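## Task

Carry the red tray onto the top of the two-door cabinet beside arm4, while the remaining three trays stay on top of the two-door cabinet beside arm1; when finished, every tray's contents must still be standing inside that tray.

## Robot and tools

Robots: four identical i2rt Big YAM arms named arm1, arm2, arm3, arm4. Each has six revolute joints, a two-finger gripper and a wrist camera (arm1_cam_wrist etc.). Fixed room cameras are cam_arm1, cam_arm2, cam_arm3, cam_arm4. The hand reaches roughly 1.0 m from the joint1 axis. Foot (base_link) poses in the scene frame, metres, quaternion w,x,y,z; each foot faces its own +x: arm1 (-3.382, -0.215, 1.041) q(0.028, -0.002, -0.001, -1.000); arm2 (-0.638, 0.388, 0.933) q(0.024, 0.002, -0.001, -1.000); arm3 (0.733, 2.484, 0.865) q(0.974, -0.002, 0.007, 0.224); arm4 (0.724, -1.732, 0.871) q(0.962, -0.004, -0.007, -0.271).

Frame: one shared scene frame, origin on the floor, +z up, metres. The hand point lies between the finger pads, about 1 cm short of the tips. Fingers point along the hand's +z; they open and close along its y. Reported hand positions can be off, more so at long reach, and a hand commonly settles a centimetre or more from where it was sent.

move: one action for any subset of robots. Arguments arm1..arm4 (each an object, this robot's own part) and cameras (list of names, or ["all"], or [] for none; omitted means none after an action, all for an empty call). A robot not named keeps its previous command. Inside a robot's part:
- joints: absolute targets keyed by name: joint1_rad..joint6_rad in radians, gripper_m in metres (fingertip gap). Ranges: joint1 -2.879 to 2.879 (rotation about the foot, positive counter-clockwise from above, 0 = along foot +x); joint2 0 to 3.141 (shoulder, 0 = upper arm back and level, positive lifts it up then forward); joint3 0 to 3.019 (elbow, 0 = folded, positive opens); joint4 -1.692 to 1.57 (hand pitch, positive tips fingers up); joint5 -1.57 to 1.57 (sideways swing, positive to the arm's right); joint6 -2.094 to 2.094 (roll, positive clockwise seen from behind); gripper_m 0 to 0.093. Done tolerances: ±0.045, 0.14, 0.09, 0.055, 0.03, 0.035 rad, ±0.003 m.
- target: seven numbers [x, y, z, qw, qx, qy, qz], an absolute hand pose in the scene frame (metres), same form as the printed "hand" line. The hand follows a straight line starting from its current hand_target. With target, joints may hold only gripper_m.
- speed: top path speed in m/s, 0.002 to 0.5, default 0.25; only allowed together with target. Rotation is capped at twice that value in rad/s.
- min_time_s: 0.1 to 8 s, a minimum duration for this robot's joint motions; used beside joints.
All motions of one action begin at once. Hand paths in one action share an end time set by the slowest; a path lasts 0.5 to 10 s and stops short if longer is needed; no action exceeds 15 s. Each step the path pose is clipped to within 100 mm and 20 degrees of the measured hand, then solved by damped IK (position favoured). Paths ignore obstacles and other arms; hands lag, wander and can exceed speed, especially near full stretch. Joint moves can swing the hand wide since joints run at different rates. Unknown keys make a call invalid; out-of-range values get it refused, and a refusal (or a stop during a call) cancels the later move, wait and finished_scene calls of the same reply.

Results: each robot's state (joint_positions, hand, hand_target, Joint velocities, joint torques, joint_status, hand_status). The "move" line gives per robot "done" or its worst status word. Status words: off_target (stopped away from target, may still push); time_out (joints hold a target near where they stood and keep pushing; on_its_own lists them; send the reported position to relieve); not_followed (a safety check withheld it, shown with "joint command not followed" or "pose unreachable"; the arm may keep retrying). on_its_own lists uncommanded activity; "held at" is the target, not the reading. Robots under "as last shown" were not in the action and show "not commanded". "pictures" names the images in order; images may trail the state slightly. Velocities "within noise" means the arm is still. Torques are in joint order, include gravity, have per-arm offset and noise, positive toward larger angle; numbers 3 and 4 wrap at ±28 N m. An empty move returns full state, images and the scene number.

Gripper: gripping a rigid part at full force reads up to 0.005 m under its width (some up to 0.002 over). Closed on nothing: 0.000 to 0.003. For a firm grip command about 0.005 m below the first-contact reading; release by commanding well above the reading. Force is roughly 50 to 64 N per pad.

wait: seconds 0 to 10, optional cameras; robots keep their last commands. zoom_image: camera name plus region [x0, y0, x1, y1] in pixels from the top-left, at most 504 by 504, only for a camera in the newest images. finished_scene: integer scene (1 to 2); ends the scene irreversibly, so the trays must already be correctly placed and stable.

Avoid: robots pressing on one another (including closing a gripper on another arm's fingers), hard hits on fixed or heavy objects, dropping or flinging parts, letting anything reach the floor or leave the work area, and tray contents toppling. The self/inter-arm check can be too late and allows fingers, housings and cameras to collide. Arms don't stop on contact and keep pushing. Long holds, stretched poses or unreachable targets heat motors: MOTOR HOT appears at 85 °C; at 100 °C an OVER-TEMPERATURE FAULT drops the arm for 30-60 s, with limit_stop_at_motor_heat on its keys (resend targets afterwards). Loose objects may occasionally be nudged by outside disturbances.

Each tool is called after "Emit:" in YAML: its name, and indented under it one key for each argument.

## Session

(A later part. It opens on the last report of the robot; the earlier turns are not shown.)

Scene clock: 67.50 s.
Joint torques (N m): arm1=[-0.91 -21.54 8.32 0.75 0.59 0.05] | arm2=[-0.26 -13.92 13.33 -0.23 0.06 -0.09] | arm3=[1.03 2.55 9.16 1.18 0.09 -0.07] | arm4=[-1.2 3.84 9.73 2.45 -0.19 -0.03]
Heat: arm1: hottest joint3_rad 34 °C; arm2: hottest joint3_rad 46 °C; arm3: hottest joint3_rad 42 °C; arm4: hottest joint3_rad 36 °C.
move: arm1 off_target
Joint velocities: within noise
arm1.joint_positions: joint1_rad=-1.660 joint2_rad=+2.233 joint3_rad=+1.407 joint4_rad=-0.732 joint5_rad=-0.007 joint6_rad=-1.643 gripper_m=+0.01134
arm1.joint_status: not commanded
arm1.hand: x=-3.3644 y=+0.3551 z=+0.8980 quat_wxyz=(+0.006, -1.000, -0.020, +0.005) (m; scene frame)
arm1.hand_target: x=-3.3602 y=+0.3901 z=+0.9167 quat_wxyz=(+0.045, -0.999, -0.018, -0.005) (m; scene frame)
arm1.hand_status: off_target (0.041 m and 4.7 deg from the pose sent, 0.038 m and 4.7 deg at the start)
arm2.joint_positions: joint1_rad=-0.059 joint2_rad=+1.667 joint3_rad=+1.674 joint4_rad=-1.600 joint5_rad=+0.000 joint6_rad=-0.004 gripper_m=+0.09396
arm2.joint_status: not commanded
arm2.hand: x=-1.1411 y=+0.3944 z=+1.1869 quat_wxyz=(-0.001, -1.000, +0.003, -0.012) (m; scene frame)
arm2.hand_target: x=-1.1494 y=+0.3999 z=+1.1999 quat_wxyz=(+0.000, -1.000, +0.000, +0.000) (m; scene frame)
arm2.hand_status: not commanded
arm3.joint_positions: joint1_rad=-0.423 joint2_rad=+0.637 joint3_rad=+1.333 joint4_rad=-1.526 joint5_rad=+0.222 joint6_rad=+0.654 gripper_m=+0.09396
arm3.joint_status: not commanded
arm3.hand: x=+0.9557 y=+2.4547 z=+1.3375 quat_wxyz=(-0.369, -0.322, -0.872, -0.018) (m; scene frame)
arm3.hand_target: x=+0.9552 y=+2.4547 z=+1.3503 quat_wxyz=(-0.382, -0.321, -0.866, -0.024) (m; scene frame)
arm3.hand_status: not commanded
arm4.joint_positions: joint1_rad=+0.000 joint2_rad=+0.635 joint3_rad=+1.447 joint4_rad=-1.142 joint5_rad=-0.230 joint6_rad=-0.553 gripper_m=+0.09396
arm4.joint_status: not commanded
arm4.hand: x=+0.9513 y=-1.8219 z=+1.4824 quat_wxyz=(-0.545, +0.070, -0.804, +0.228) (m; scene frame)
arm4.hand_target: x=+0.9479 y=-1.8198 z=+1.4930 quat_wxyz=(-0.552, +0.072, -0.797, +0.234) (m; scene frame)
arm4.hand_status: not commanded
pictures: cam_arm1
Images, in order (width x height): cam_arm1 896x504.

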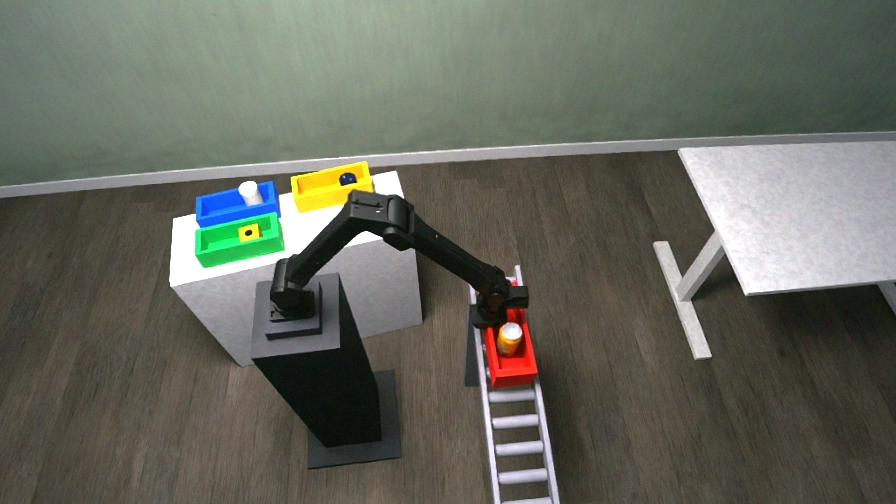

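Emit:
move:
  arm1: {"target":[-3.36,0.381,0.955,-0.045,0.999,0.01,0.005],"speed":0.1}

Emit:
move:
  arm1: {"target":[-3.36,0.382,0.918,-0.045,0.999,0.01,0.005],"speed":0.06}
  cameras: ["cam_arm1"]

Emit:
zoom_image:
  camera: "cam_arm1"
  region: [420, 240, 580, 400]

Scene clock: 71.37 s.
Joint torques (N m): arm1=[-0.91 -26.23 5.98 -0.09 0.35 0.18] | arm2=[-0.03 -13.98 13.34 -0.16 0.05 -0.11] | arm3=[1.08 2.37 9.13 1.17 0.08 -0.05] | arm4=[-0.62 3.6 9.65 2.41 -0.1 -0.01]
Heat: arm1: hottest joint3_rad 34 °C; arm2: hottest joint3_rad 46 °C; arm3: hottest joint3_rad 43 °C; arm4: hottest joint3_rad 36 °C.
move: arm1 off_target
Joint velocities: within noise
arm1.joint_positions: joint1_rad=-1.660 joint2_rad=+2.201 joint3_rad=+1.407 joint4_rad=-0.763 joint5_rad=-0.001 joint6_rad=-1.638 gripper_m=+0.01134
arm1.joint_status: not commanded
arm1.hand: x=-3.3633 y=+0.3559 z=+0.9157 quat_wxyz=(+0.006, -1.000, -0.017, +0.002) (m; scene frame)
arm1.hand_target: x=-3.3601 y=+0.3798 z=+0.9546 quat_wxyz=(+0.045, -0.999, -0.010, -0.005) (m; scene frame)
arm1.hand_status: off_target (0.047 m and 4.6 deg from the pose sent, 0.063 m and 4.8 deg at the start)
arm2, arm3, arm4: as last shown
pictures: none

Scene clock: 72.70 s.
Joint torques (N m): arm1=[-0.79 -23.47 5.9 0.69 0.39 0.16] | arm2=[-0.5 -13.86 13.31 -0.12 0.06 -0.1] | arm3=[1.03 2.2 9.18 1.14 0.09 -0.05] | arm4=[-1.14 3.55 9.72 2.5 -0.11 -0.07]
Heat: arm1: hottest joint3_rad 34 °C; arm2: hottest joint3_rad 46 °C; arm3: hottest joint3_rad 43 °C; arm4: hottest joint3_rad 36 °C.
move: arm1 off_target
Joint velocities: within noise
arm1.joint_positions: joint1_rad=-1.660 joint2_rad=+2.233 joint3_rad=+1.407 joint4_rad=-0.716 joint5_rad=-0.002 joint6_rad=-1.637 gripper_m=+0.01134
arm1.joint_status: not commanded
arm1.hand: x=-3.3634 y=+0.3591 z=+0.8981 quat_wxyz=(+0.013, -1.000, -0.016, +0.002) (m; scene frame)
arm1.hand_target: x=-3.3601 y=+0.3812 z=+0.9186 quat_wxyz=(+0.045, -0.999, -0.010, -0.005) (m; scene frame)
arm1.hand_status: off_target (0.031 m and 3.8 deg from the pose sent, 0.026 m and 4.6 deg at the start)
arm2, arm3, arm4: as last shown
pictures: cam_arm1
Images, in order (width x height): cam_arm1 896x504.

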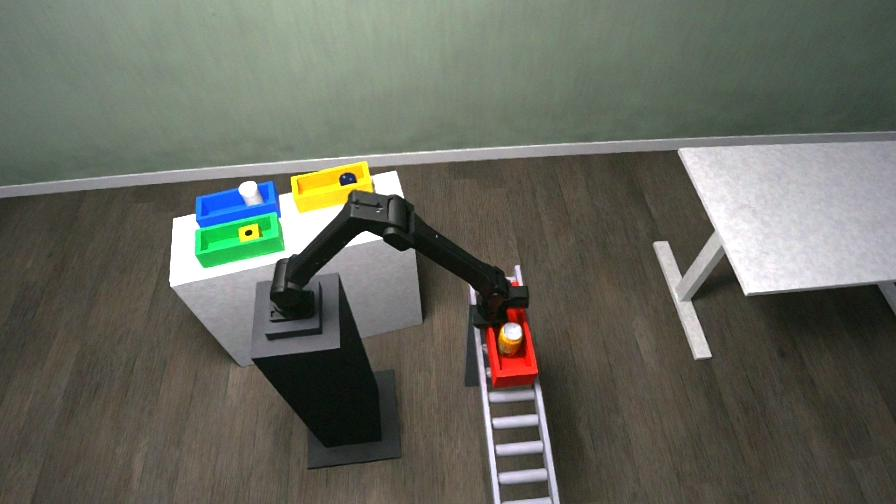

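Scaled by 3.150 from the camera's 896x504 image, which has a finer 1280x720 frame.

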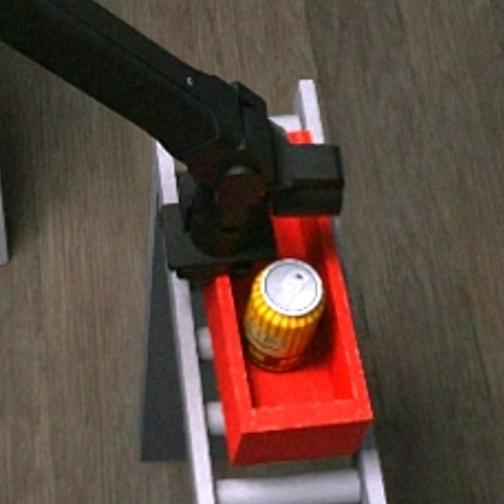

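Emit:
move:
  arm1: {"target":[-3.36,0.356,0.96,-0.04,0.999,0.010,0.005],"speed":0.1}
  cameras: ["cam_arm1"]

Emit:
zoom_image:
  camera: "cam_arm1"
  region: [420, 240, 580, 400]

Scene clock: 76.20 s.
Joint torques (N m): arm1=[-0.97 -24.82 5.23 -0.02 0.29 -0.02] | arm2=[-0.38 -13.86 13.31 -0.18 0.05 -0.1] | arm3=[1.2 2.49 9.16 1.18 0.08 -0.07] | arm4=[-1.03 2.96 9.63 2.39 -0.12 -0.04]
Heat: arm1: hottest joint3_rad 34 °C; arm2: hottest joint3_rad 47 °C; arm3: hottest joint3_rad 43 °C; arm4: hottest joint3_rad 36 °C.
move: arm1 off_target
Joint velocities: within noise
arm1.joint_positions: joint1_rad=-1.660 joint2_rad=+2.143 joint3_rad=+1.335 joint4_rad=-0.745 joint5_rad=+0.001 joint6_rad=-1.618 gripper_m=+0.01132
arm1.joint_status: not commanded
arm1.hand: x=-3.3635 y=+0.3370 z=+0.9273 quat_wxyz=(+0.007, -1.000, -0.007, +0.001) (m; scene frame)
arm1.hand_target: x=-3.3601 y=+0.3552 z=+0.9595 quat_wxyz=(+0.040, -0.999, -0.010, -0.005) (m; scene frame)
arm1.hand_status: off_target (0.038 m and 3.8 deg from the pose sent, 0.062 m and 3.2 deg at the start)
arm2, arm3, arm4: as last shown
pictures: cam_arm1
Images, in order (width x height): cam_arm1 896x504.

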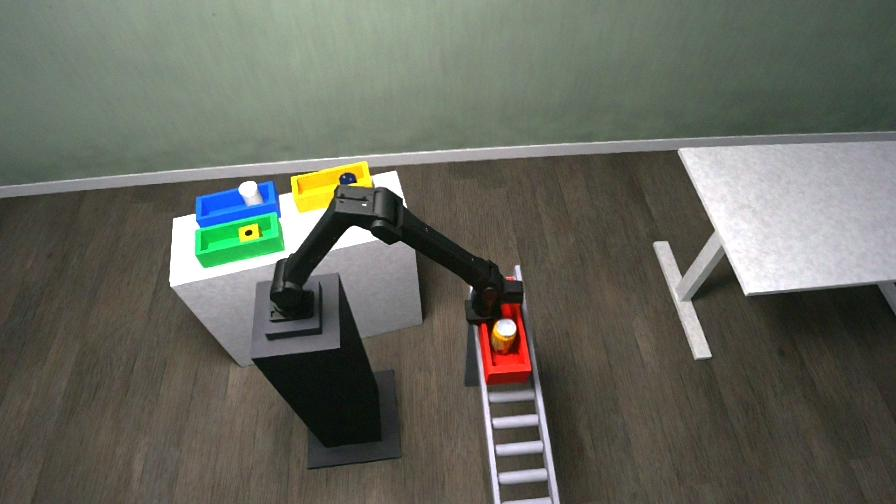

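Scaled by 3.150 from the camera's 896x504 image, which has a finer 1280x720 frame.

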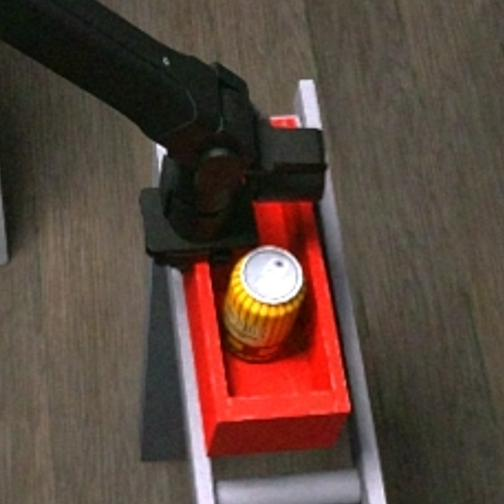

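Emit:
move:
  arm1: {"target":[-3.36,0.385,0.94,-0.045,0.999,0.018,0.005],"speed":0.1}
  cameras: ["cam_arm1"]

Emit:
zoom_image:
  camera: "cam_arm1"
  region: [420, 240, 580, 400]

Scene clock: 80.87 s.
Joint torques (N m): arm1=[-0.91 -22.36 8.72 0.09 0.37 -0.04] | arm2=[-0.09 -13.92 13.33 -0.12 0.06 -0.1] | arm3=[0.97 2.49 9.13 1.22 0.09 -0.05] | arm4=[-0.26 3.9 9.68 2.45 -0.15 -0.02]
Heat: arm1: hottest joint3_rad 34 °C; arm2: hottest joint3_rad 47 °C; arm3: hottest joint3_rad 43 °C; arm4: hottest joint3_rad 36 °C.
move: arm1 off_target
Joint velocities: within noise
arm1.joint_positions: joint1_rad=-1.661 joint2_rad=+2.189 joint3_rad=+1.377 joint4_rad=-0.746 joint5_rad=-0.001 joint6_rad=-1.633 gripper_m=+0.01132
arm1.joint_status: not commanded
arm1.hand: x=-3.3634 y=+0.3472 z=+0.9140 quat_wxyz=(+0.005, -1.000, -0.014, +0.002) (m; scene frame)
arm1.hand_target: x=-3.3601 y=+0.3830 z=+0.9416 quat_wxyz=(+0.045, -0.999, -0.018, -0.005) (m; scene frame)
arm1.hand_status: off_target (0.046 m and 4.7 deg from the pose sent, 0.050 m and 4.5 deg at the start)
arm2, arm3, arm4: as last shown
pictures: cam_arm1
Images, in order (width x height): cam_arm1 896x504.

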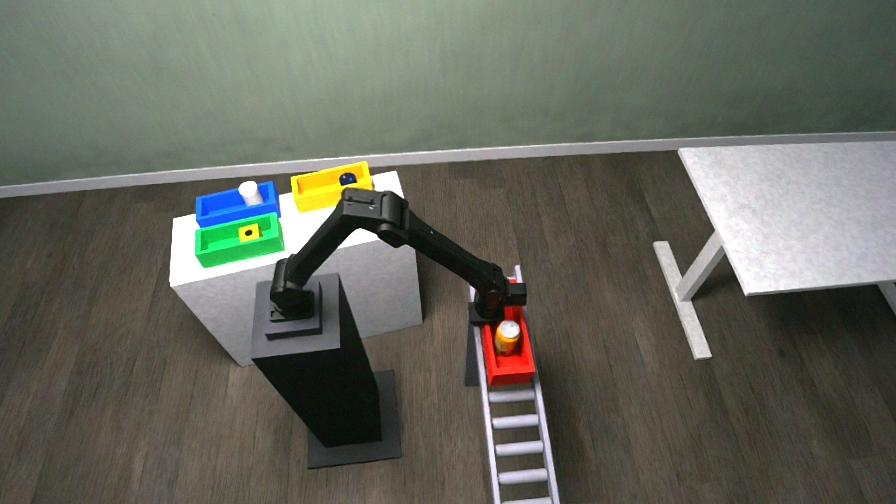

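Scaled by 3.150 from the camera's 896x504 image, which has a finer 1280x720 frame.

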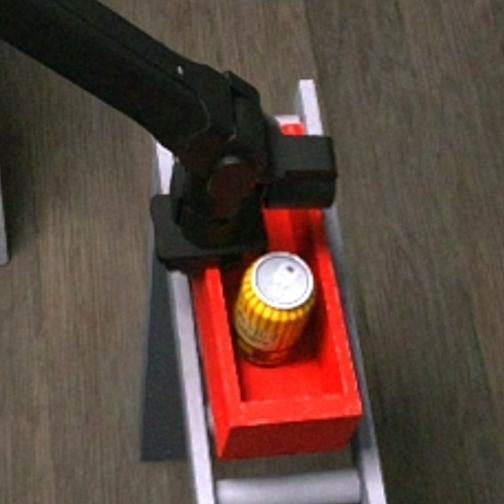

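Emit:
move:
  arm1: {"target":[-3.36,0.38,0.918,-0.045,0.999,0.013,0.005],"speed":0.06}

Emit:
move:
  arm1: {"target":[-3.36,0.378,0.905,-0.042,0.999,0.013,0.004],"speed":0.06}
  cameras: ["cam_arm1"]

Emit:
zoom_image:
  camera: "cam_arm1"
  region: [420, 240, 580, 400]

Scene clock: 84.87 s.
Joint torques (N m): arm1=[-0.97 -22.42 7.35 0.62 0.52 0.06] | arm2=[0.03 -13.92 13.33 -0.12 0.04 -0.1] | arm3=[1.26 2.55 9.13 1.17 0.1 -0.05] | arm4=[-0.26 4.01 9.68 2.52 -0.15 -0.02]
Heat: arm1: hottest joint3_rad 34 °C; arm2: hottest joint3_rad 47 °C; arm3: hottest joint3_rad 43 °C; arm4: hottest joint3_rad 36 °C.
move: arm1 off_target
Joint velocities: within noise
arm1.joint_positions: joint1_rad=-1.661 joint2_rad=+2.220 joint3_rad=+1.377 joint4_rad=-0.710 joint5_rad=-0.005 joint6_rad=-1.634 gripper_m=+0.01132
arm1.joint_status: not commanded
arm1.hand: x=-3.3641 y=+0.3479 z=+0.8974 quat_wxyz=(+0.008, -1.000, -0.015, +0.004) (m; scene frame)
arm1.hand_target: x=-3.3600 y=+0.3786 z=+0.9192 quat_wxyz=(+0.045, -0.999, -0.013, -0.005) (m; scene frame)
arm1.hand_status: off_target (0.038 m and 4.4 deg from the pose sent, 0.033 m and 4.6 deg at the start)
arm2, arm3, arm4: as last shown
pictures: none

Scene clock: 85.83 s.
Joint torques (N m): arm1=[-0.97 -20.72 7.38 0.83 0.58 0.12] | arm2=[-0.26 -13.92 13.23 -0.09 0.04 -0.11] | arm3=[1.03 2.37 9.18 1.2 0.08 -0.04] | arm4=[-0.85 3.66 9.66 2.56 -0.15 -0.06]
Heat: arm1: hottest joint3_rad 34 °C; arm2: hottest joint3_rad 47 °C; arm3: hottest joint3_rad 43 °C; arm4: hottest joint3_rad 36 °C.
move: arm1 off_target
Joint velocities: within noise
arm1.joint_positions: joint1_rad=-1.661 joint2_rad=+2.223 joint3_rad=+1.377 joint4_rad=-0.698 joint5_rad=-0.008 joint6_rad=-1.640 gripper_m=+0.01132
arm1.joint_status: not commanded
arm1.hand: x=-3.3646 y=+0.3501 z=+0.8958 quat_wxyz=(+0.012, -1.000, -0.018, +0.006) (m; scene frame)
arm1.hand_target: x=-3.3600 y=+0.3769 z=+0.9062 quat_wxyz=(+0.042, -0.999, -0.013, -0.004) (m; scene frame)
arm1.hand_status: off_target (0.030 m and 3.6 deg from the pose sent, 0.031 m and 4.0 deg at the start)
arm2, arm3, arm4: as last shown
pictures: cam_arm1
Images, in order (width x height): cam_arm1 896x504.

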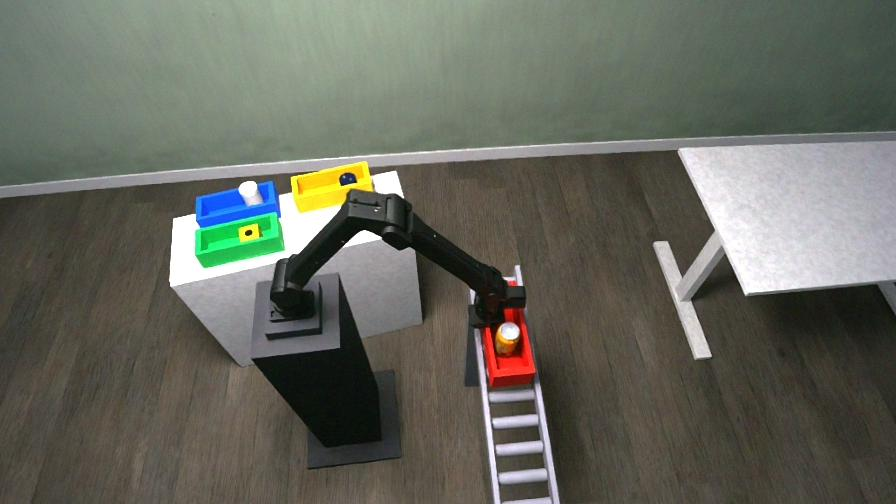

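Scaled by 3.150 from the camera's 896x504 image, which has a finer 1280x720 frame.

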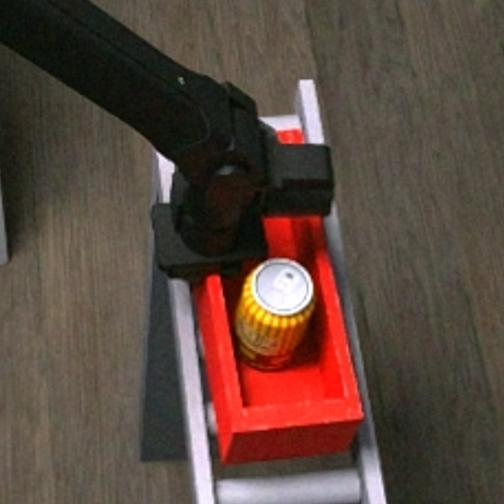

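Emit:
move:
  arm1: {"joints":{"gripper_m":0.05}}
  cameras: ["cam_arm1"]

Emit:
zoom_image:
  camera: "cam_arm1"
  region: [420, 240, 580, 400]

Emit:
move:
  arm1: {"target":[-3.36,0.36,1.14,-0.02,1,0.013,0.003],"speed":0.15}
  cameras: ["cam_arm1","cam_arm2"]

Scene clock: 89.07 s.
Joint torques (N m): arm1=[-0.97 -20.72 6.61 0.4 -0.01 0.11] | arm2=[-0.26 -13.98 13.33 -0.18 0.06 -0.1] | arm3=[1.32 2.49 9.14 1.17 0.09 -0.07] | arm4=[-0.32 3.72 9.52 2.4 -0.15 -0.01]
Heat: arm1: hottest joint3_rad 34 °C; arm2: hottest joint3_rad 47 °C; arm3: hottest joint3_rad 43 °C; arm4: hottest joint3_rad 36 °C.
move: arm1 done
Joint velocities: within noise
arm1.joint_positions: joint1_rad=-1.661 joint2_rad=+2.224 joint3_rad=+1.389 joint4_rad=-0.686 joint5_rad=+0.005 joint6_rad=-1.640 gripper_m=+0.04979
arm1.joint_status: all done
arm1.hand: x=-3.3620 y=+0.3592 z=+0.8985 quat_wxyz=(+0.024, -1.000, -0.018, -0.002) (m; scene frame)
arm1.hand_target: x=-3.3600 y=+0.3769 z=+0.9062 quat_wxyz=(+0.042, -0.999, -0.013, -0.004) (m; scene frame)
arm1.hand_status: not commanded
arm2, arm3, arm4: as last shown
pictures: cam_arm1
Images, in order (width x height): cam_arm1 896x504.

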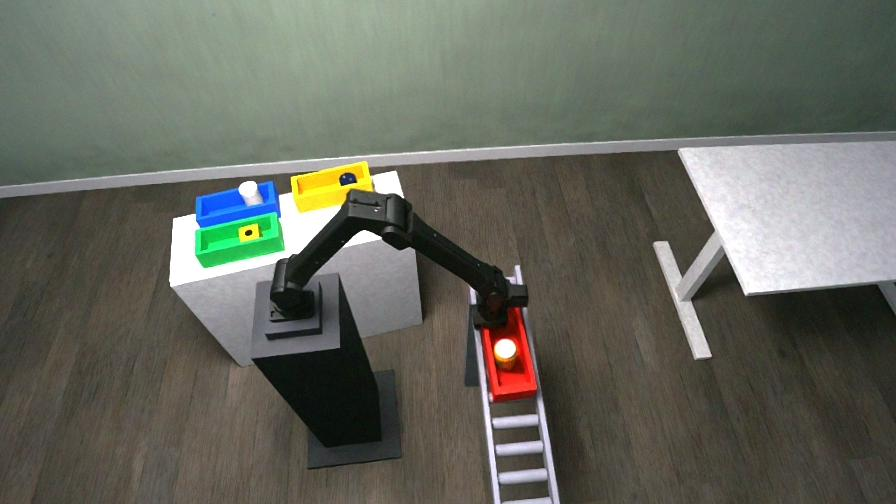

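Scaled by 3.150 from the camera's 896x504 image, which has a finer 1280x720 frame.

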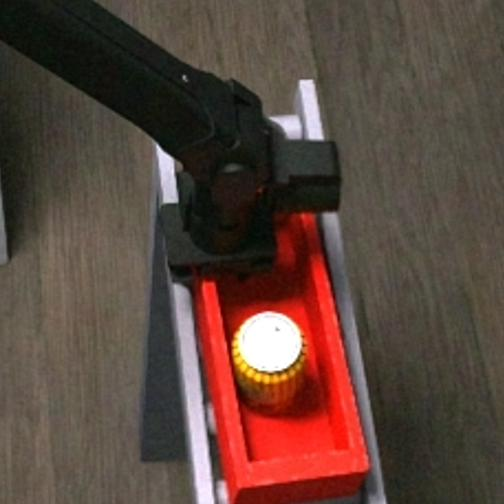

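Scene clock: 91.40 s.
Joint torques (N m): arm1=[-0.67 -20.13 9.48 -0.35 -0.2 0.11] | arm2=[-0.56 -13.98 13.38 -0.18 0.05 -0.1] | arm3=[1.08 2.37 9.11 1.16 0.08 -0.06] | arm4=[-0.56 3.55 9.62 2.22 -0.1 -0.01]
Heat: arm1: hottest joint3_rad 34 °C; arm2: hottest joint3_rad 47 °C; arm3: hottest joint3_rad 43 °C; arm4: hottest joint3_rad 36 °C.
move: arm1 off_target
Joint velocities: within noise
arm1.joint_positions: joint1_rad=-1.664 joint2_rad=+1.885 joint3_rad=+1.511 joint4_rad=-1.195 joint5_rad=+0.010 joint6_rad=-1.638 gripper_m=+0.04988
arm1.joint_status: not commanded
arm1.hand: x=-3.3591 y=+0.3444 z=+1.1215 quat_wxyz=(+0.000, -1.000, -0.015, -0.003) (m; scene frame)
arm1.hand_target: x=-3.3600 y=+0.3593 z=+1.1403 quat_wxyz=(+0.020, -1.000, -0.013, -0.003) (m; scene frame)
arm1.hand_status: off_target (0.024 m and 2.3 deg from the pose sent, 0.242 m and 0.7 deg at the start)
arm2.joint_positions: joint1_rad=-0.059 joint2_rad=+1.667 joint3_rad=+1.674 joint4_rad=-1.600 joint5_rad=+0.000 joint6_rad=-0.004 gripper_m=+0.09396
arm2.joint_status: not commanded
arm2.hand: x=-1.1411 y=+0.3944 z=+1.1869 quat_wxyz=(-0.001, -1.000, +0.003, -0.012) (m; scene frame)
arm2.hand_target: x=-1.1494 y=+0.3999 z=+1.1999 quat_wxyz=(+0.000, -1.000, +0.000, +0.000) (m; scene frame)
arm2.hand_status: not commanded
arm3.joint_positions: joint1_rad=-0.423 joint2_rad=+0.637 joint3_rad=+1.333 joint4_rad=-1.526 joint5_rad=+0.222 joint6_rad=+0.654 gripper_m=+0.09396
arm3.joint_status: not commanded
arm3.hand: x=+0.9557 y=+2.4547 z=+1.3375 quat_wxyz=(-0.369, -0.322, -0.872, -0.018) (m; scene frame)
arm3.hand_target: x=+0.9552 y=+2.4547 z=+1.3503 quat_wxyz=(-0.382, -0.321, -0.866, -0.024) (m; scene frame)
arm3.hand_status: not commanded
arm4.joint_positions: joint1_rad=+0.000 joint2_rad=+0.635 joint3_rad=+1.447 joint4_rad=-1.142 joint5_rad=-0.230 joint6_rad=-0.553 gripper_m=+0.09396
arm4.joint_status: not commanded
arm4.hand: x=+0.9513 y=-1.8219 z=+1.4824 quat_wxyz=(-0.545, +0.070, -0.804, +0.228) (m; scene frame)
arm4.hand_target: x=+0.9479 y=-1.8198 z=+1.4930 quat_wxyz=(-0.552, +0.072, -0.797, +0.234) (m; scene frame)
arm4.hand_status: not commanded
pictures: cam_arm1, cam_arm2
Images, in order (width x height): cam_arm1 896x504, cam_arm2 896x504.

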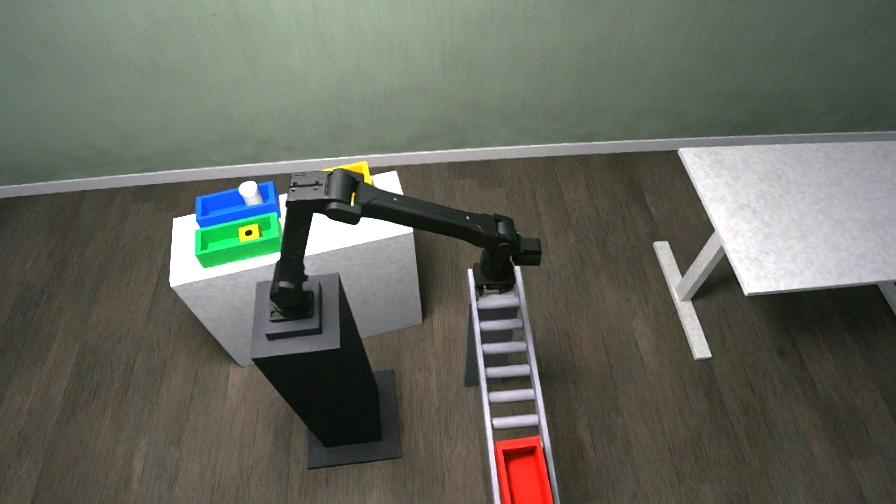

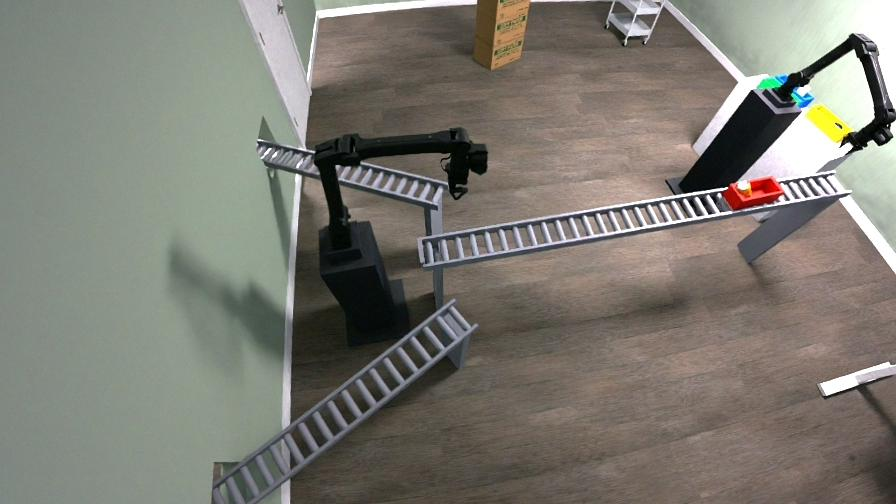

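Emit:
move:
  arm2: {"target":[-1.22,0.43,1.05,0,1,0,0],"joints":{"gripper_m":0.05},"speed":0.15}
  arm1: {"joints":{"joint1_rad":-1.4},"min_time_s":2}

Emit:
wait:
  seconds: 3
  cameras: ["arm2_cam_wrist","cam_arm2"]

Scene clock: 103.67 s.
Joint torques (N m): arm1=[-0.32 -19.96 9.51 -0.44 -0.19 0.1] | arm2=[-0.26 -16.03 10.04 0.73 0.02 -0.11] | arm3=[0.97 2.49 9.13 1.21 0.09 -0.06] | arm4=[-0.67 3.66 9.7 2.37 -0.13 -0.05]
Heat: arm1: hottest joint3_rad 35 °C; arm2: hottest joint3_rad 48 °C; arm3: hottest joint3_rad 44 °C; arm4: hottest joint3_rad 37 °C.
move: arm1 done; arm2 done
Joint velocities: within noise
arm1.joint_positions: joint1_rad=-1.406 joint2_rad=+1.885 joint3_rad=+1.511 joint4_rad=-1.195 joint5_rad=+0.010 joint6_rad=-1.638 gripper_m=+0.04988
arm1.joint_status: all done
arm1.hand: x=-3.5026 y=+0.3317 z=+1.1222 quat_wxyz=(+0.001, -0.990, -0.144, -0.003) (m; scene frame)
arm1.hand_target: x=-3.5093 y=+0.3453 z=+1.1409 quat_wxyz=(+0.021, -0.989, -0.143, +0.000) (m; scene frame)
arm1.hand_status: not commanded
arm2.joint_positions: joint1_rad=-0.110 joint2_rad=+1.896 joint3_rad=+1.645 joint4_rad=-1.323 joint5_rad=+0.001 joint6_rad=-0.054 gripper_m=+0.05008
arm2.joint_status: all done
arm2.hand: x=-1.2135 y=+0.4241 z=+1.0552 quat_wxyz=(-0.001, -1.000, +0.004, -0.003) (m; scene frame)
arm2.hand_target: x=-1.2197 y=+0.4301 z=+1.0501 quat_wxyz=(+0.000, -1.000, +0.000, +0.000) (m; scene frame)
arm2.hand_status: done (0.010 m and 0.6 deg from the pose sent, 0.162 m and 1.5 deg at the start)
arm3, arm4: as last shown
pictures: none

Scene clock: 106.67 s.
Joint torques (N m): arm1=[-0.44 -19.84 9.4 -0.39 -0.21 0.11] | arm2=[-0.32 -16.38 10.09 0.84 0 -0.11] | arm3=[1.08 2.32 9.16 1.18 0.07 -0.07] | arm4=[-1.08 3.72 9.74 2.43 -0.14 -0.01]
Heat: arm1: hottest joint3_rad 35 °C; arm2: hottest joint3_rad 47 °C; arm3: hottest joint3_rad 44 °C; arm4: hottest joint3_rad 37 °C.
Joint velocities: within noise
arm1.joint_positions: joint1_rad=-1.406 joint2_rad=+1.885 joint3_rad=+1.511 joint4_rad=-1.195 joint5_rad=+0.010 joint6_rad=-1.638 gripper_m=+0.04988
arm1.joint_status: all done
arm1.hand: x=-3.5026 y=+0.3317 z=+1.1222 quat_wxyz=(+0.001, -0.990, -0.144, -0.003) (m; scene frame)
arm1.hand_target: x=-3.5093 y=+0.3453 z=+1.1409 quat_wxyz=(+0.021, -0.989, -0.143, +0.000) (m; scene frame)
arm1.hand_status: not commanded
arm2.joint_positions: joint1_rad=-0.110 joint2_rad=+1.896 joint3_rad=+1.645 joint4_rad=-1.323 joint5_rad=+0.001 joint6_rad=-0.054 gripper_m=+0.05008
arm2.joint_status: all done
arm2.hand: x=-1.2135 y=+0.4241 z=+1.0552 quat_wxyz=(-0.001, -1.000, +0.004, -0.003) (m; scene frame)
arm2.hand_target: x=-1.2197 y=+0.4301 z=+1.0501 quat_wxyz=(+0.000, -1.000, +0.000, +0.000) (m; scene frame)
arm2.hand_status: done (0.010 m and 0.6 deg from the pose sent, 0.162 m and 1.5 deg at the start)
arm3.joint_positions: joint1_rad=-0.423 joint2_rad=+0.637 joint3_rad=+1.333 joint4_rad=-1.526 joint5_rad=+0.222 joint6_rad=+0.654 gripper_m=+0.09396
arm3.joint_status: not commanded
arm3.hand: x=+0.9557 y=+2.4547 z=+1.3375 quat_wxyz=(-0.369, -0.322, -0.872, -0.018) (m; scene frame)
arm3.hand_target: x=+0.9552 y=+2.4547 z=+1.3503 quat_wxyz=(-0.382, -0.321, -0.866, -0.024) (m; scene frame)
arm3.hand_status: not commanded
arm4.joint_positions: joint1_rad=+0.000 joint2_rad=+0.635 joint3_rad=+1.447 joint4_rad=-1.142 joint5_rad=-0.230 joint6_rad=-0.553 gripper_m=+0.09396
arm4.joint_status: not commanded
arm4.hand: x=+0.9513 y=-1.8219 z=+1.4824 quat_wxyz=(-0.545, +0.070, -0.804, +0.228) (m; scene frame)
arm4.hand_target: x=+0.9479 y=-1.8198 z=+1.4930 quat_wxyz=(-0.552, +0.072, -0.797, +0.234) (m; scene frame)
arm4.hand_status: not commanded
wait: 3.00 s; at rest by 0.27 s
pictures: arm2_cam_wrist, cam_arm2
Images, in order (width x height): arm2_cam_wrist 896x504, cam_arm2 896x504.

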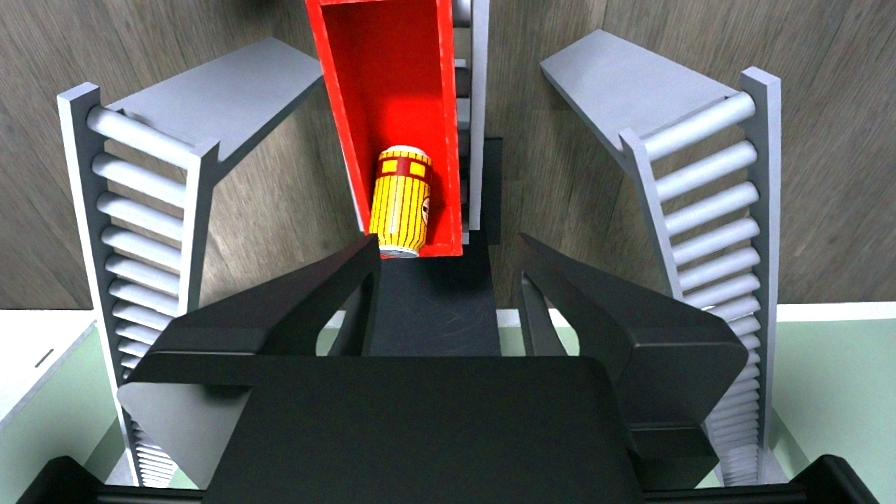

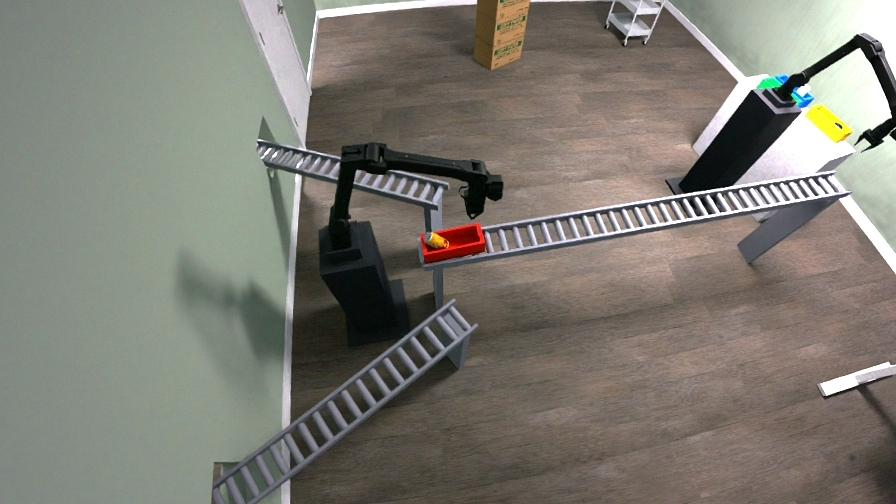

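Emit:
zoom_image:
  camera: "cam_arm2"
  region: [390, 200, 510, 280]

Emit:
zoom_image:
  camera: "arm2_cam_wrist"
  region: [290, 0, 530, 270]

Scaled by 4.200 from the camera's 896x504 image, which has a finer 1280x720 frame.

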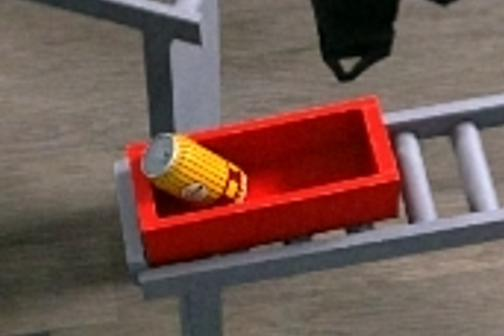

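Scaled by 1.867 from the camera's 896x504 image, which has a finer 1280x720 frame.

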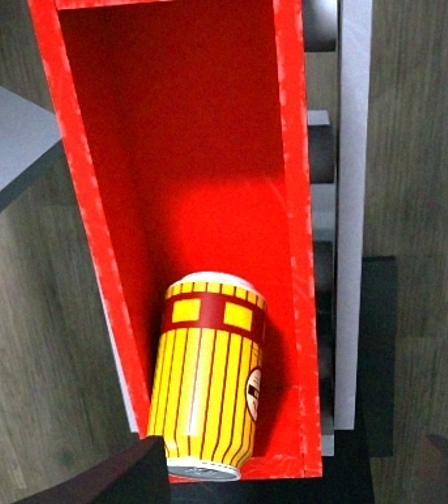

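Emit:
move:
  arm2: {"target":[-0.955,0.378,0.9,0,0.930,0,-0.367],"joints":{"gripper_m":0.09},"speed":0.25}
  cameras: ["arm2_cam_wrist","cam_arm2"]

Emit:
zoom_image:
  camera: "cam_arm2"
  region: [370, 160, 520, 280]

Scene clock: 133.90 s.
Joint torques (N m): arm1=[-0.32 -20.07 9.44 -0.38 -0.19 0.11] | arm2=[1.73 -3.96 3.52 2.18 0.07 0.18] | arm3=[1.2 2.43 9.11 1.24 0.09 -0.04] | arm4=[-1.03 4.19 9.84 2.52 -0.15 0]
Heat: arm1: hottest joint3_rad 37 °C; arm2: hottest joint3_rad 44 °C; arm3: hottest joint3_rad 44 °C; arm4: hottest joint3_rad 37 °C.
move: arm2 done
Joint velocities: within noise
arm1, arm3, arm4: as last shown
arm2.joint_positions: joint1_rad=-0.006 joint2_rad=+1.420 joint3_rad=+0.159 joint4_rad=+0.441 joint5_rad=+0.036 joint6_rad=+0.021 gripper_m=+0.08992
arm2.joint_status: all done
arm2.hand: x=-0.9555 y=+0.3811 z=+0.9015 quat_wxyz=(+0.004, -0.931, -0.003, +0.365) (m; scene frame)
arm2.hand_target: x=-0.9548 y=+0.3781 z=+0.9000 quat_wxyz=(+0.000, -0.930, +0.000, +0.367) (m; scene frame)
arm2.hand_status: done (0.004 m and 0.6 deg from the pose sent, 0.305 m and 43.5 deg at the start)
pictures: arm2_cam_wrist, cam_arm2
Images, in order (width x height): arm2_cam_wrist 896x504, cam_arm2 896x504.

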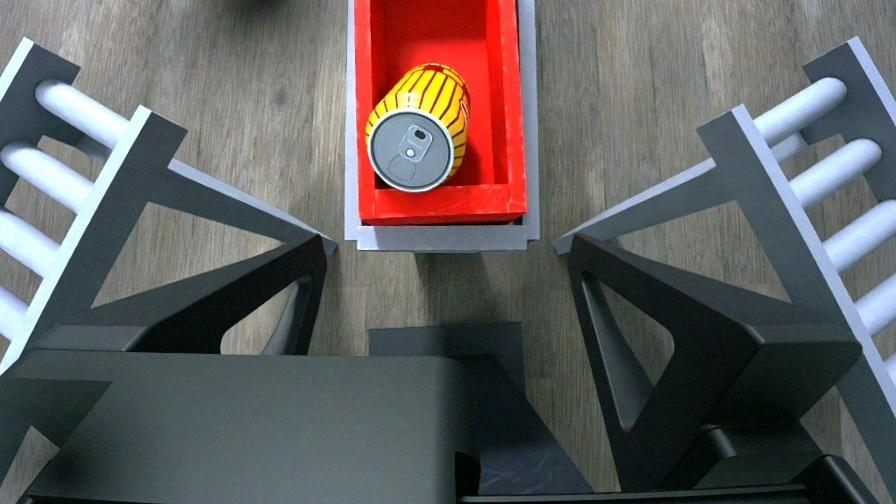

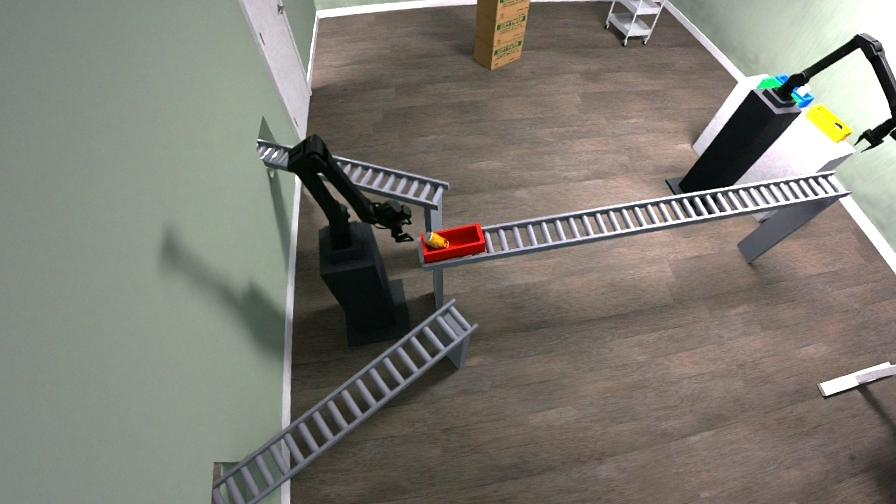

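Scaled by 3.360 from the camera's 896x504 image, which has a finer 1280x720 frame.

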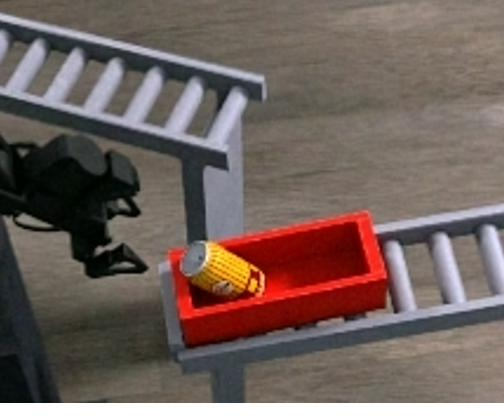

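Emit:
move:
  arm2: {"target":[-0.985,0.362,0.838,0,0.930,0,-0.367],"speed":0.15}

Emit:
move:
  arm2: {"target":[-1.042,0.361,0.781,0,0.930,0,-0.367],"speed":0.08}
  cameras: ["arm2_cam_wrist","cam_arm2"]

Emit:
zoom_image:
  camera: "cam_arm2"
  region: [370, 160, 520, 280]

Scene clock: 144.83 s.
Joint torques (N m): arm1=[-0.38 -20.07 9.44 -0.43 -0.2 0.1] | arm2=[1.49 -6.42 0.83 2.18 0.1 0.19] | arm3=[0.97 2.49 9.11 1.14 0.08 -0.07] | arm4=[-1.08 3.72 9.66 2.51 -0.11 -0.02]
Heat: arm1: hottest joint3_rad 38 °C; arm2: hottest joint3_rad 43 °C; arm3: hottest joint3_rad 45 °C; arm4: hottest joint3_rad 38 °C.
move: arm2 done
Joint velocities: within noise
arm1, arm3, arm4: as last shown
arm2.joint_positions: joint1_rad=+0.056 joint2_rad=+1.875 joint3_rad=+0.245 joint4_rad=+0.801 joint5_rad=+0.078 joint6_rad=+0.066 gripper_m=+0.08992
arm2.joint_status: not commanded
arm2.hand: x=-0.9821 y=+0.3657 z=+0.8392 quat_wxyz=(+0.004, -0.932, -0.003, +0.363) (m; scene frame)
arm2.hand_target: x=-0.9850 y=+0.3620 z=+0.8381 quat_wxyz=(+0.000, -0.930, +0.000, +0.367) (m; scene frame)
arm2.hand_status: done (0.005 m and 0.8 deg from the pose sent, 0.073 m and 0.6 deg at the start)
pictures: none

Scene clock: 146.50 s.
Joint torques (N m): arm1=[-0.26 -20.07 9.46 -0.38 -0.19 0.12] | arm2=[0.09 -9.17 -0.13 2.22 -0.14 0.05] | arm3=[1.14 2.61 9.1 1.16 0.09 -0.05] | arm4=[-0.5 3.66 9.81 2.48 -0.13 -0.05]
Heat: arm1: hottest joint3_rad 38 °C; arm2: hottest joint3_rad 43 °C; arm3: hottest joint3_rad 45 °C; arm4: hottest joint3_rad 38 °C.
move: arm2 done
Joint velocities: within noise
arm1, arm3, arm4: as last shown
arm2.joint_positions: joint1_rad=+0.056 joint2_rad=+2.137 joint3_rad=+0.447 joint4_rad=+0.868 joint5_rad=+0.070 joint6_rad=+0.066 gripper_m=+0.08992
arm2.joint_status: not commanded
arm2.hand: x=-1.0419 y=+0.3580 z=+0.7844 quat_wxyz=(+0.000, -0.931, -0.004, +0.366) (m; scene frame)
arm2.hand_target: x=-1.0420 y=+0.3609 z=+0.7811 quat_wxyz=(+0.000, -0.930, +0.000, +0.367) (m; scene frame)
arm2.hand_status: done (0.005 m and 0.5 deg from the pose sent, 0.084 m and 0.8 deg at the start)
pictures: arm2_cam_wrist, cam_arm2
Images, in order (width x height): arm2_cam_wrist 896x504, cam_arm2 896x504.

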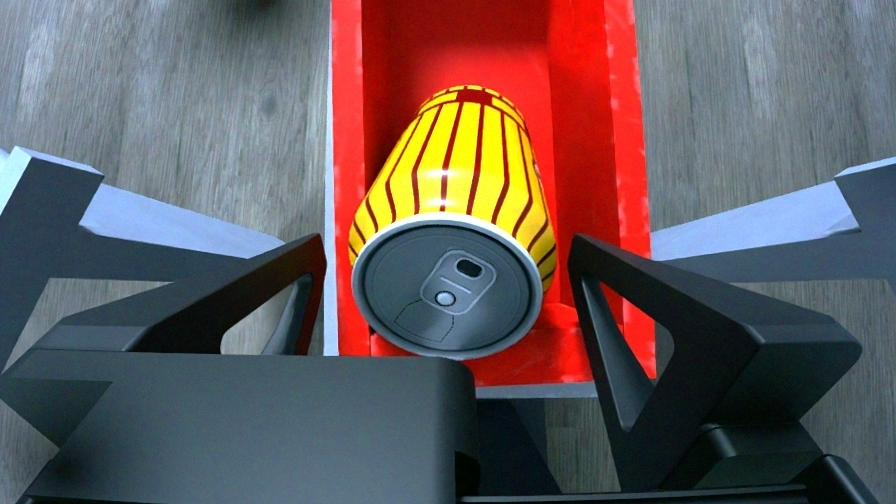

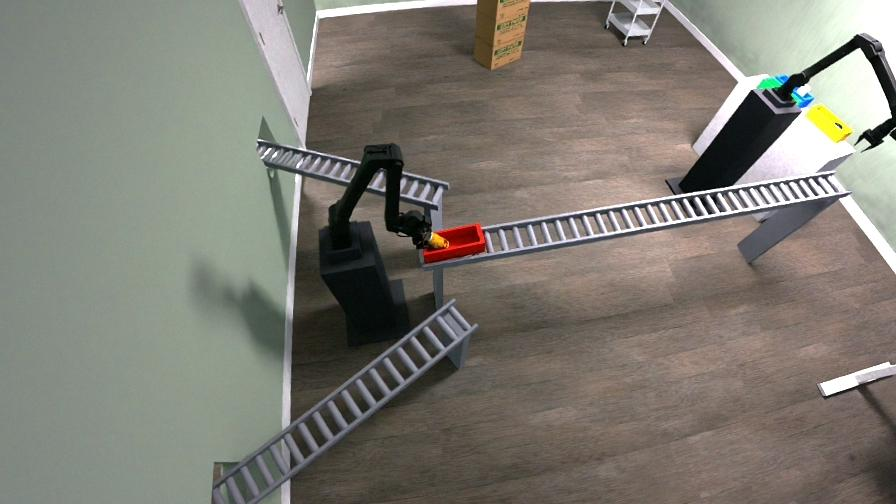

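Scaled by 3.360 from the camera's 896x504 image, which has a finer 1280x720 frame.

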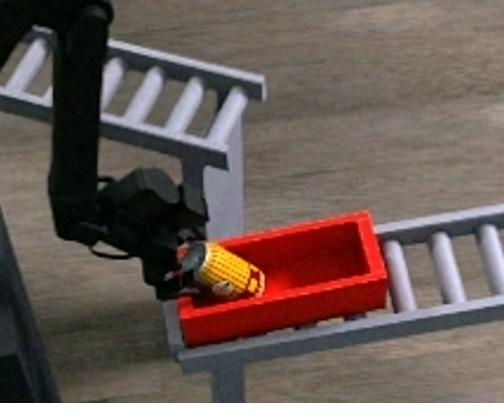

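Emit:
move:
  arm2: {"target":[-1.05,0.361,0.79,0,0.930,0,-0.367],"speed":0.08}

Emit:
move:
  arm2: {"joints":{"gripper_m":0.052},"min_time_s":1}
  cameras: ["arm2_cam_wrist"]

Scene clock: 154.17 s.
Joint torques (N m): arm1=[-0.38 -20.07 9.43 -0.42 -0.2 0.11] | arm2=[-0.21 -11.05 0.44 1.07 -0.14 0.04] | arm3=[0.97 2.37 9.17 1.22 0.09 -0.06] | arm4=[-0.79 3.19 9.66 2.4 -0.14 -0.04]
Heat: arm1: hottest joint3_rad 38 °C; arm2: hottest joint3_rad 42 °C; arm3: hottest joint3_rad 45 °C; arm4: hottest joint3_rad 38 °C.
move: arm2 done
Joint velocities: within noise
arm1, arm3, arm4: as last shown
arm2.joint_positions: joint1_rad=+0.053 joint2_rad=+2.119 joint3_rad=+0.454 joint4_rad=+0.847 joint5_rad=+0.068 joint6_rad=+0.066 gripper_m=+0.08992
arm2.joint_status: not commanded
arm2.hand: x=-1.0469 y=+0.3581 z=+0.7884 quat_wxyz=(+0.000, -0.930, -0.004, +0.367) (m; scene frame)
arm2.hand_target: x=-1.0500 y=+0.3610 z=+0.7900 quat_wxyz=(+0.000, -0.930, +0.000, +0.367) (m; scene frame)
arm2.hand_status: done (0.005 m and 0.4 deg from the pose sent, 0.010 m and 0.5 deg at the start)
pictures: none

Scene clock: 154.73 s.
Joint torques (N m): arm1=[-0.26 -20.07 9.47 -0.38 -0.19 0.11] | arm2=[-0.03 -10.93 0.44 1.06 -0.18 0.03] | arm3=[1.26 2.43 9.14 1.2 0.08 -0.07] | arm4=[-0.97 4.07 9.72 2.5 -0.12 -0.04]
Heat: arm1: hottest joint3_rad 38 °C; arm2: hottest joint3_rad 42 °C; arm3: hottest joint3_rad 45 °C; arm4: hottest joint3_rad 38 °C.
move: arm2 off_target
Joint velocities: within noise
arm1, arm3, arm4: as last shown
arm2.joint_positions: joint1_rad=+0.050 joint2_rad=+2.119 joint3_rad=+0.454 joint4_rad=+0.847 joint5_rad=+0.069 joint6_rad=+0.066 gripper_m=+0.06526
arm2.joint_status: gripper_m off_target (ended at +0.06529, target +0.05200)
arm2.hand: x=-1.0470 y=+0.3595 z=+0.7883 quat_wxyz=(+0.000, -0.930, -0.002, +0.367) (m; scene frame)
arm2.hand_target: x=-1.0500 y=+0.3610 z=+0.7900 quat_wxyz=(+0.000, -0.930, +0.000, +0.367) (m; scene frame)
arm2.hand_status: not commanded
pictures: arm2_cam_wrist
Images, in order (width x height): arm2_cam_wrist 896x504.

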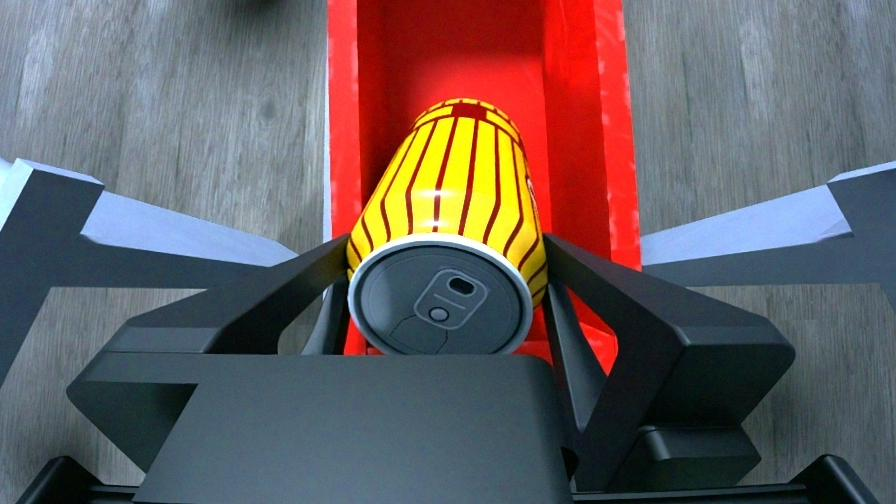

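Emit:
move:
  arm2: {"target":[-1.03,0.365,0.90,0,0.930,0,-0.367],"speed":0.12}

Emit:
move:
  arm2: {"target":[-1.06,0.378,0.88,0,1,0,0],"speed":0.25}
  cameras: ["arm2_cam_wrist","cam_arm2"]

Emit:
zoom_image:
  camera: "cam_arm2"
  region: [370, 140, 520, 280]

Scene clock: 161.17 s.
Joint torques (N m): arm1=[-0.21 -20.07 9.44 -0.31 -0.2 0.11] | arm2=[-0.09 -9.23 4.67 1.48 -0.09 -0.02] | arm3=[1.32 2.67 9.16 1.2 0.09 -0.07] | arm4=[-0.09 3.72 9.7 2.28 -0.13 -0.03]
Heat: arm1: hottest joint3_rad 38 °C; arm2: hottest joint3_rad 41 °C; arm3: hottest joint3_rad 45 °C; arm4: hottest joint3_rad 38 °C.
move: arm2 off_target
Joint velocities: within noise
arm1, arm3, arm4: as last shown
arm2.joint_positions: joint1_rad=+0.047 joint2_rad=+1.605 joint3_rad=+0.347 joint4_rad=+0.405 joint5_rad=+0.063 joint6_rad=+0.066 gripper_m=+0.06526
arm2.joint_status: not commanded
arm2.hand: x=-1.0200 y=+0.3625 z=+0.8878 quat_wxyz=(+0.000, -0.937, -0.002, +0.351) (m; scene frame)
arm2.hand_target: x=-1.0299 y=+0.3650 z=+0.8999 quat_wxyz=(+0.000, -0.930, +0.000, +0.367) (m; scene frame)
arm2.hand_status: off_target (0.016 m and 2.0 deg from the pose sent, 0.113 m and 0.2 deg at the start)
pictures: none

Scene clock: 163.67 s.
Joint torques (N m): arm1=[-0.38 -20.01 9.37 -0.42 -0.19 0.11] | arm2=[-0.44 -11.81 8.79 -0.28 -0.12 -0.1] | arm3=[0.79 2.43 9.13 1.2 0.08 -0.06] | arm4=[-1.03 3.9 9.81 2.36 -0.12 -0.02]
Heat: arm1: hottest joint3_rad 38 °C; arm2: hottest joint3_rad 41 °C; arm3: hottest joint3_rad 45 °C; arm4: hottest joint3_rad 38 °C.
move: arm2 off_target
Joint velocities: within noise
arm1, arm3, arm4: as last shown
arm2.joint_positions: joint1_rad=-0.013 joint2_rad=+1.784 joint3_rad=+0.901 joint4_rad=-0.697 joint5_rad=+0.004 joint6_rad=+0.041 gripper_m=+0.06526
arm2.joint_status: not commanded
arm2.hand: x=-1.0459 y=+0.3743 z=+0.8744 quat_wxyz=(+0.001, -1.000, +0.003, -0.006) (m; scene frame)
arm2.hand_target: x=-1.0597 y=+0.3781 z=+0.8802 quat_wxyz=(+0.000, -1.000, +0.000, +0.000) (m; scene frame)
arm2.hand_status: off_target (0.016 m and 0.8 deg from the pose sent, 0.044 m and 41.0 deg at the start)
pictures: arm2_cam_wrist, cam_arm2
Images, in order (width x height): arm2_cam_wrist 896x504, cam_arm2 896x504.

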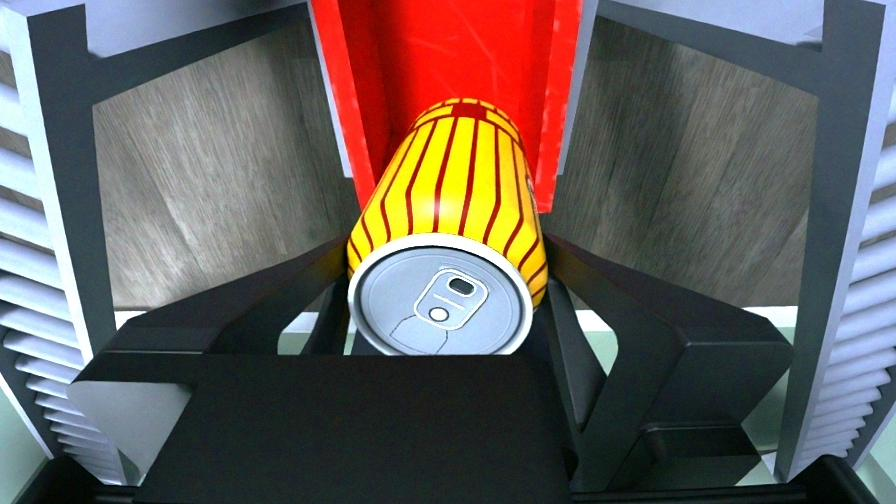

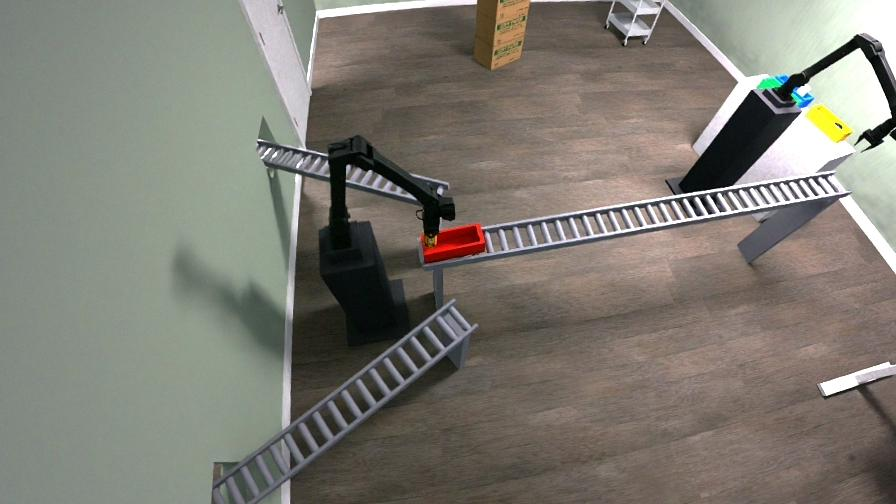

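Scaled by 3.360 from the camera's 896x504 image, which has a finer 1280x720 frame.

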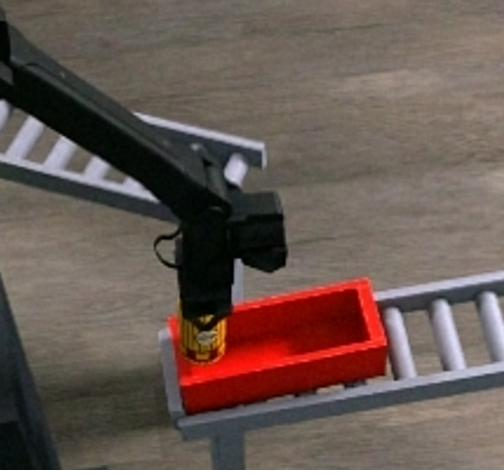

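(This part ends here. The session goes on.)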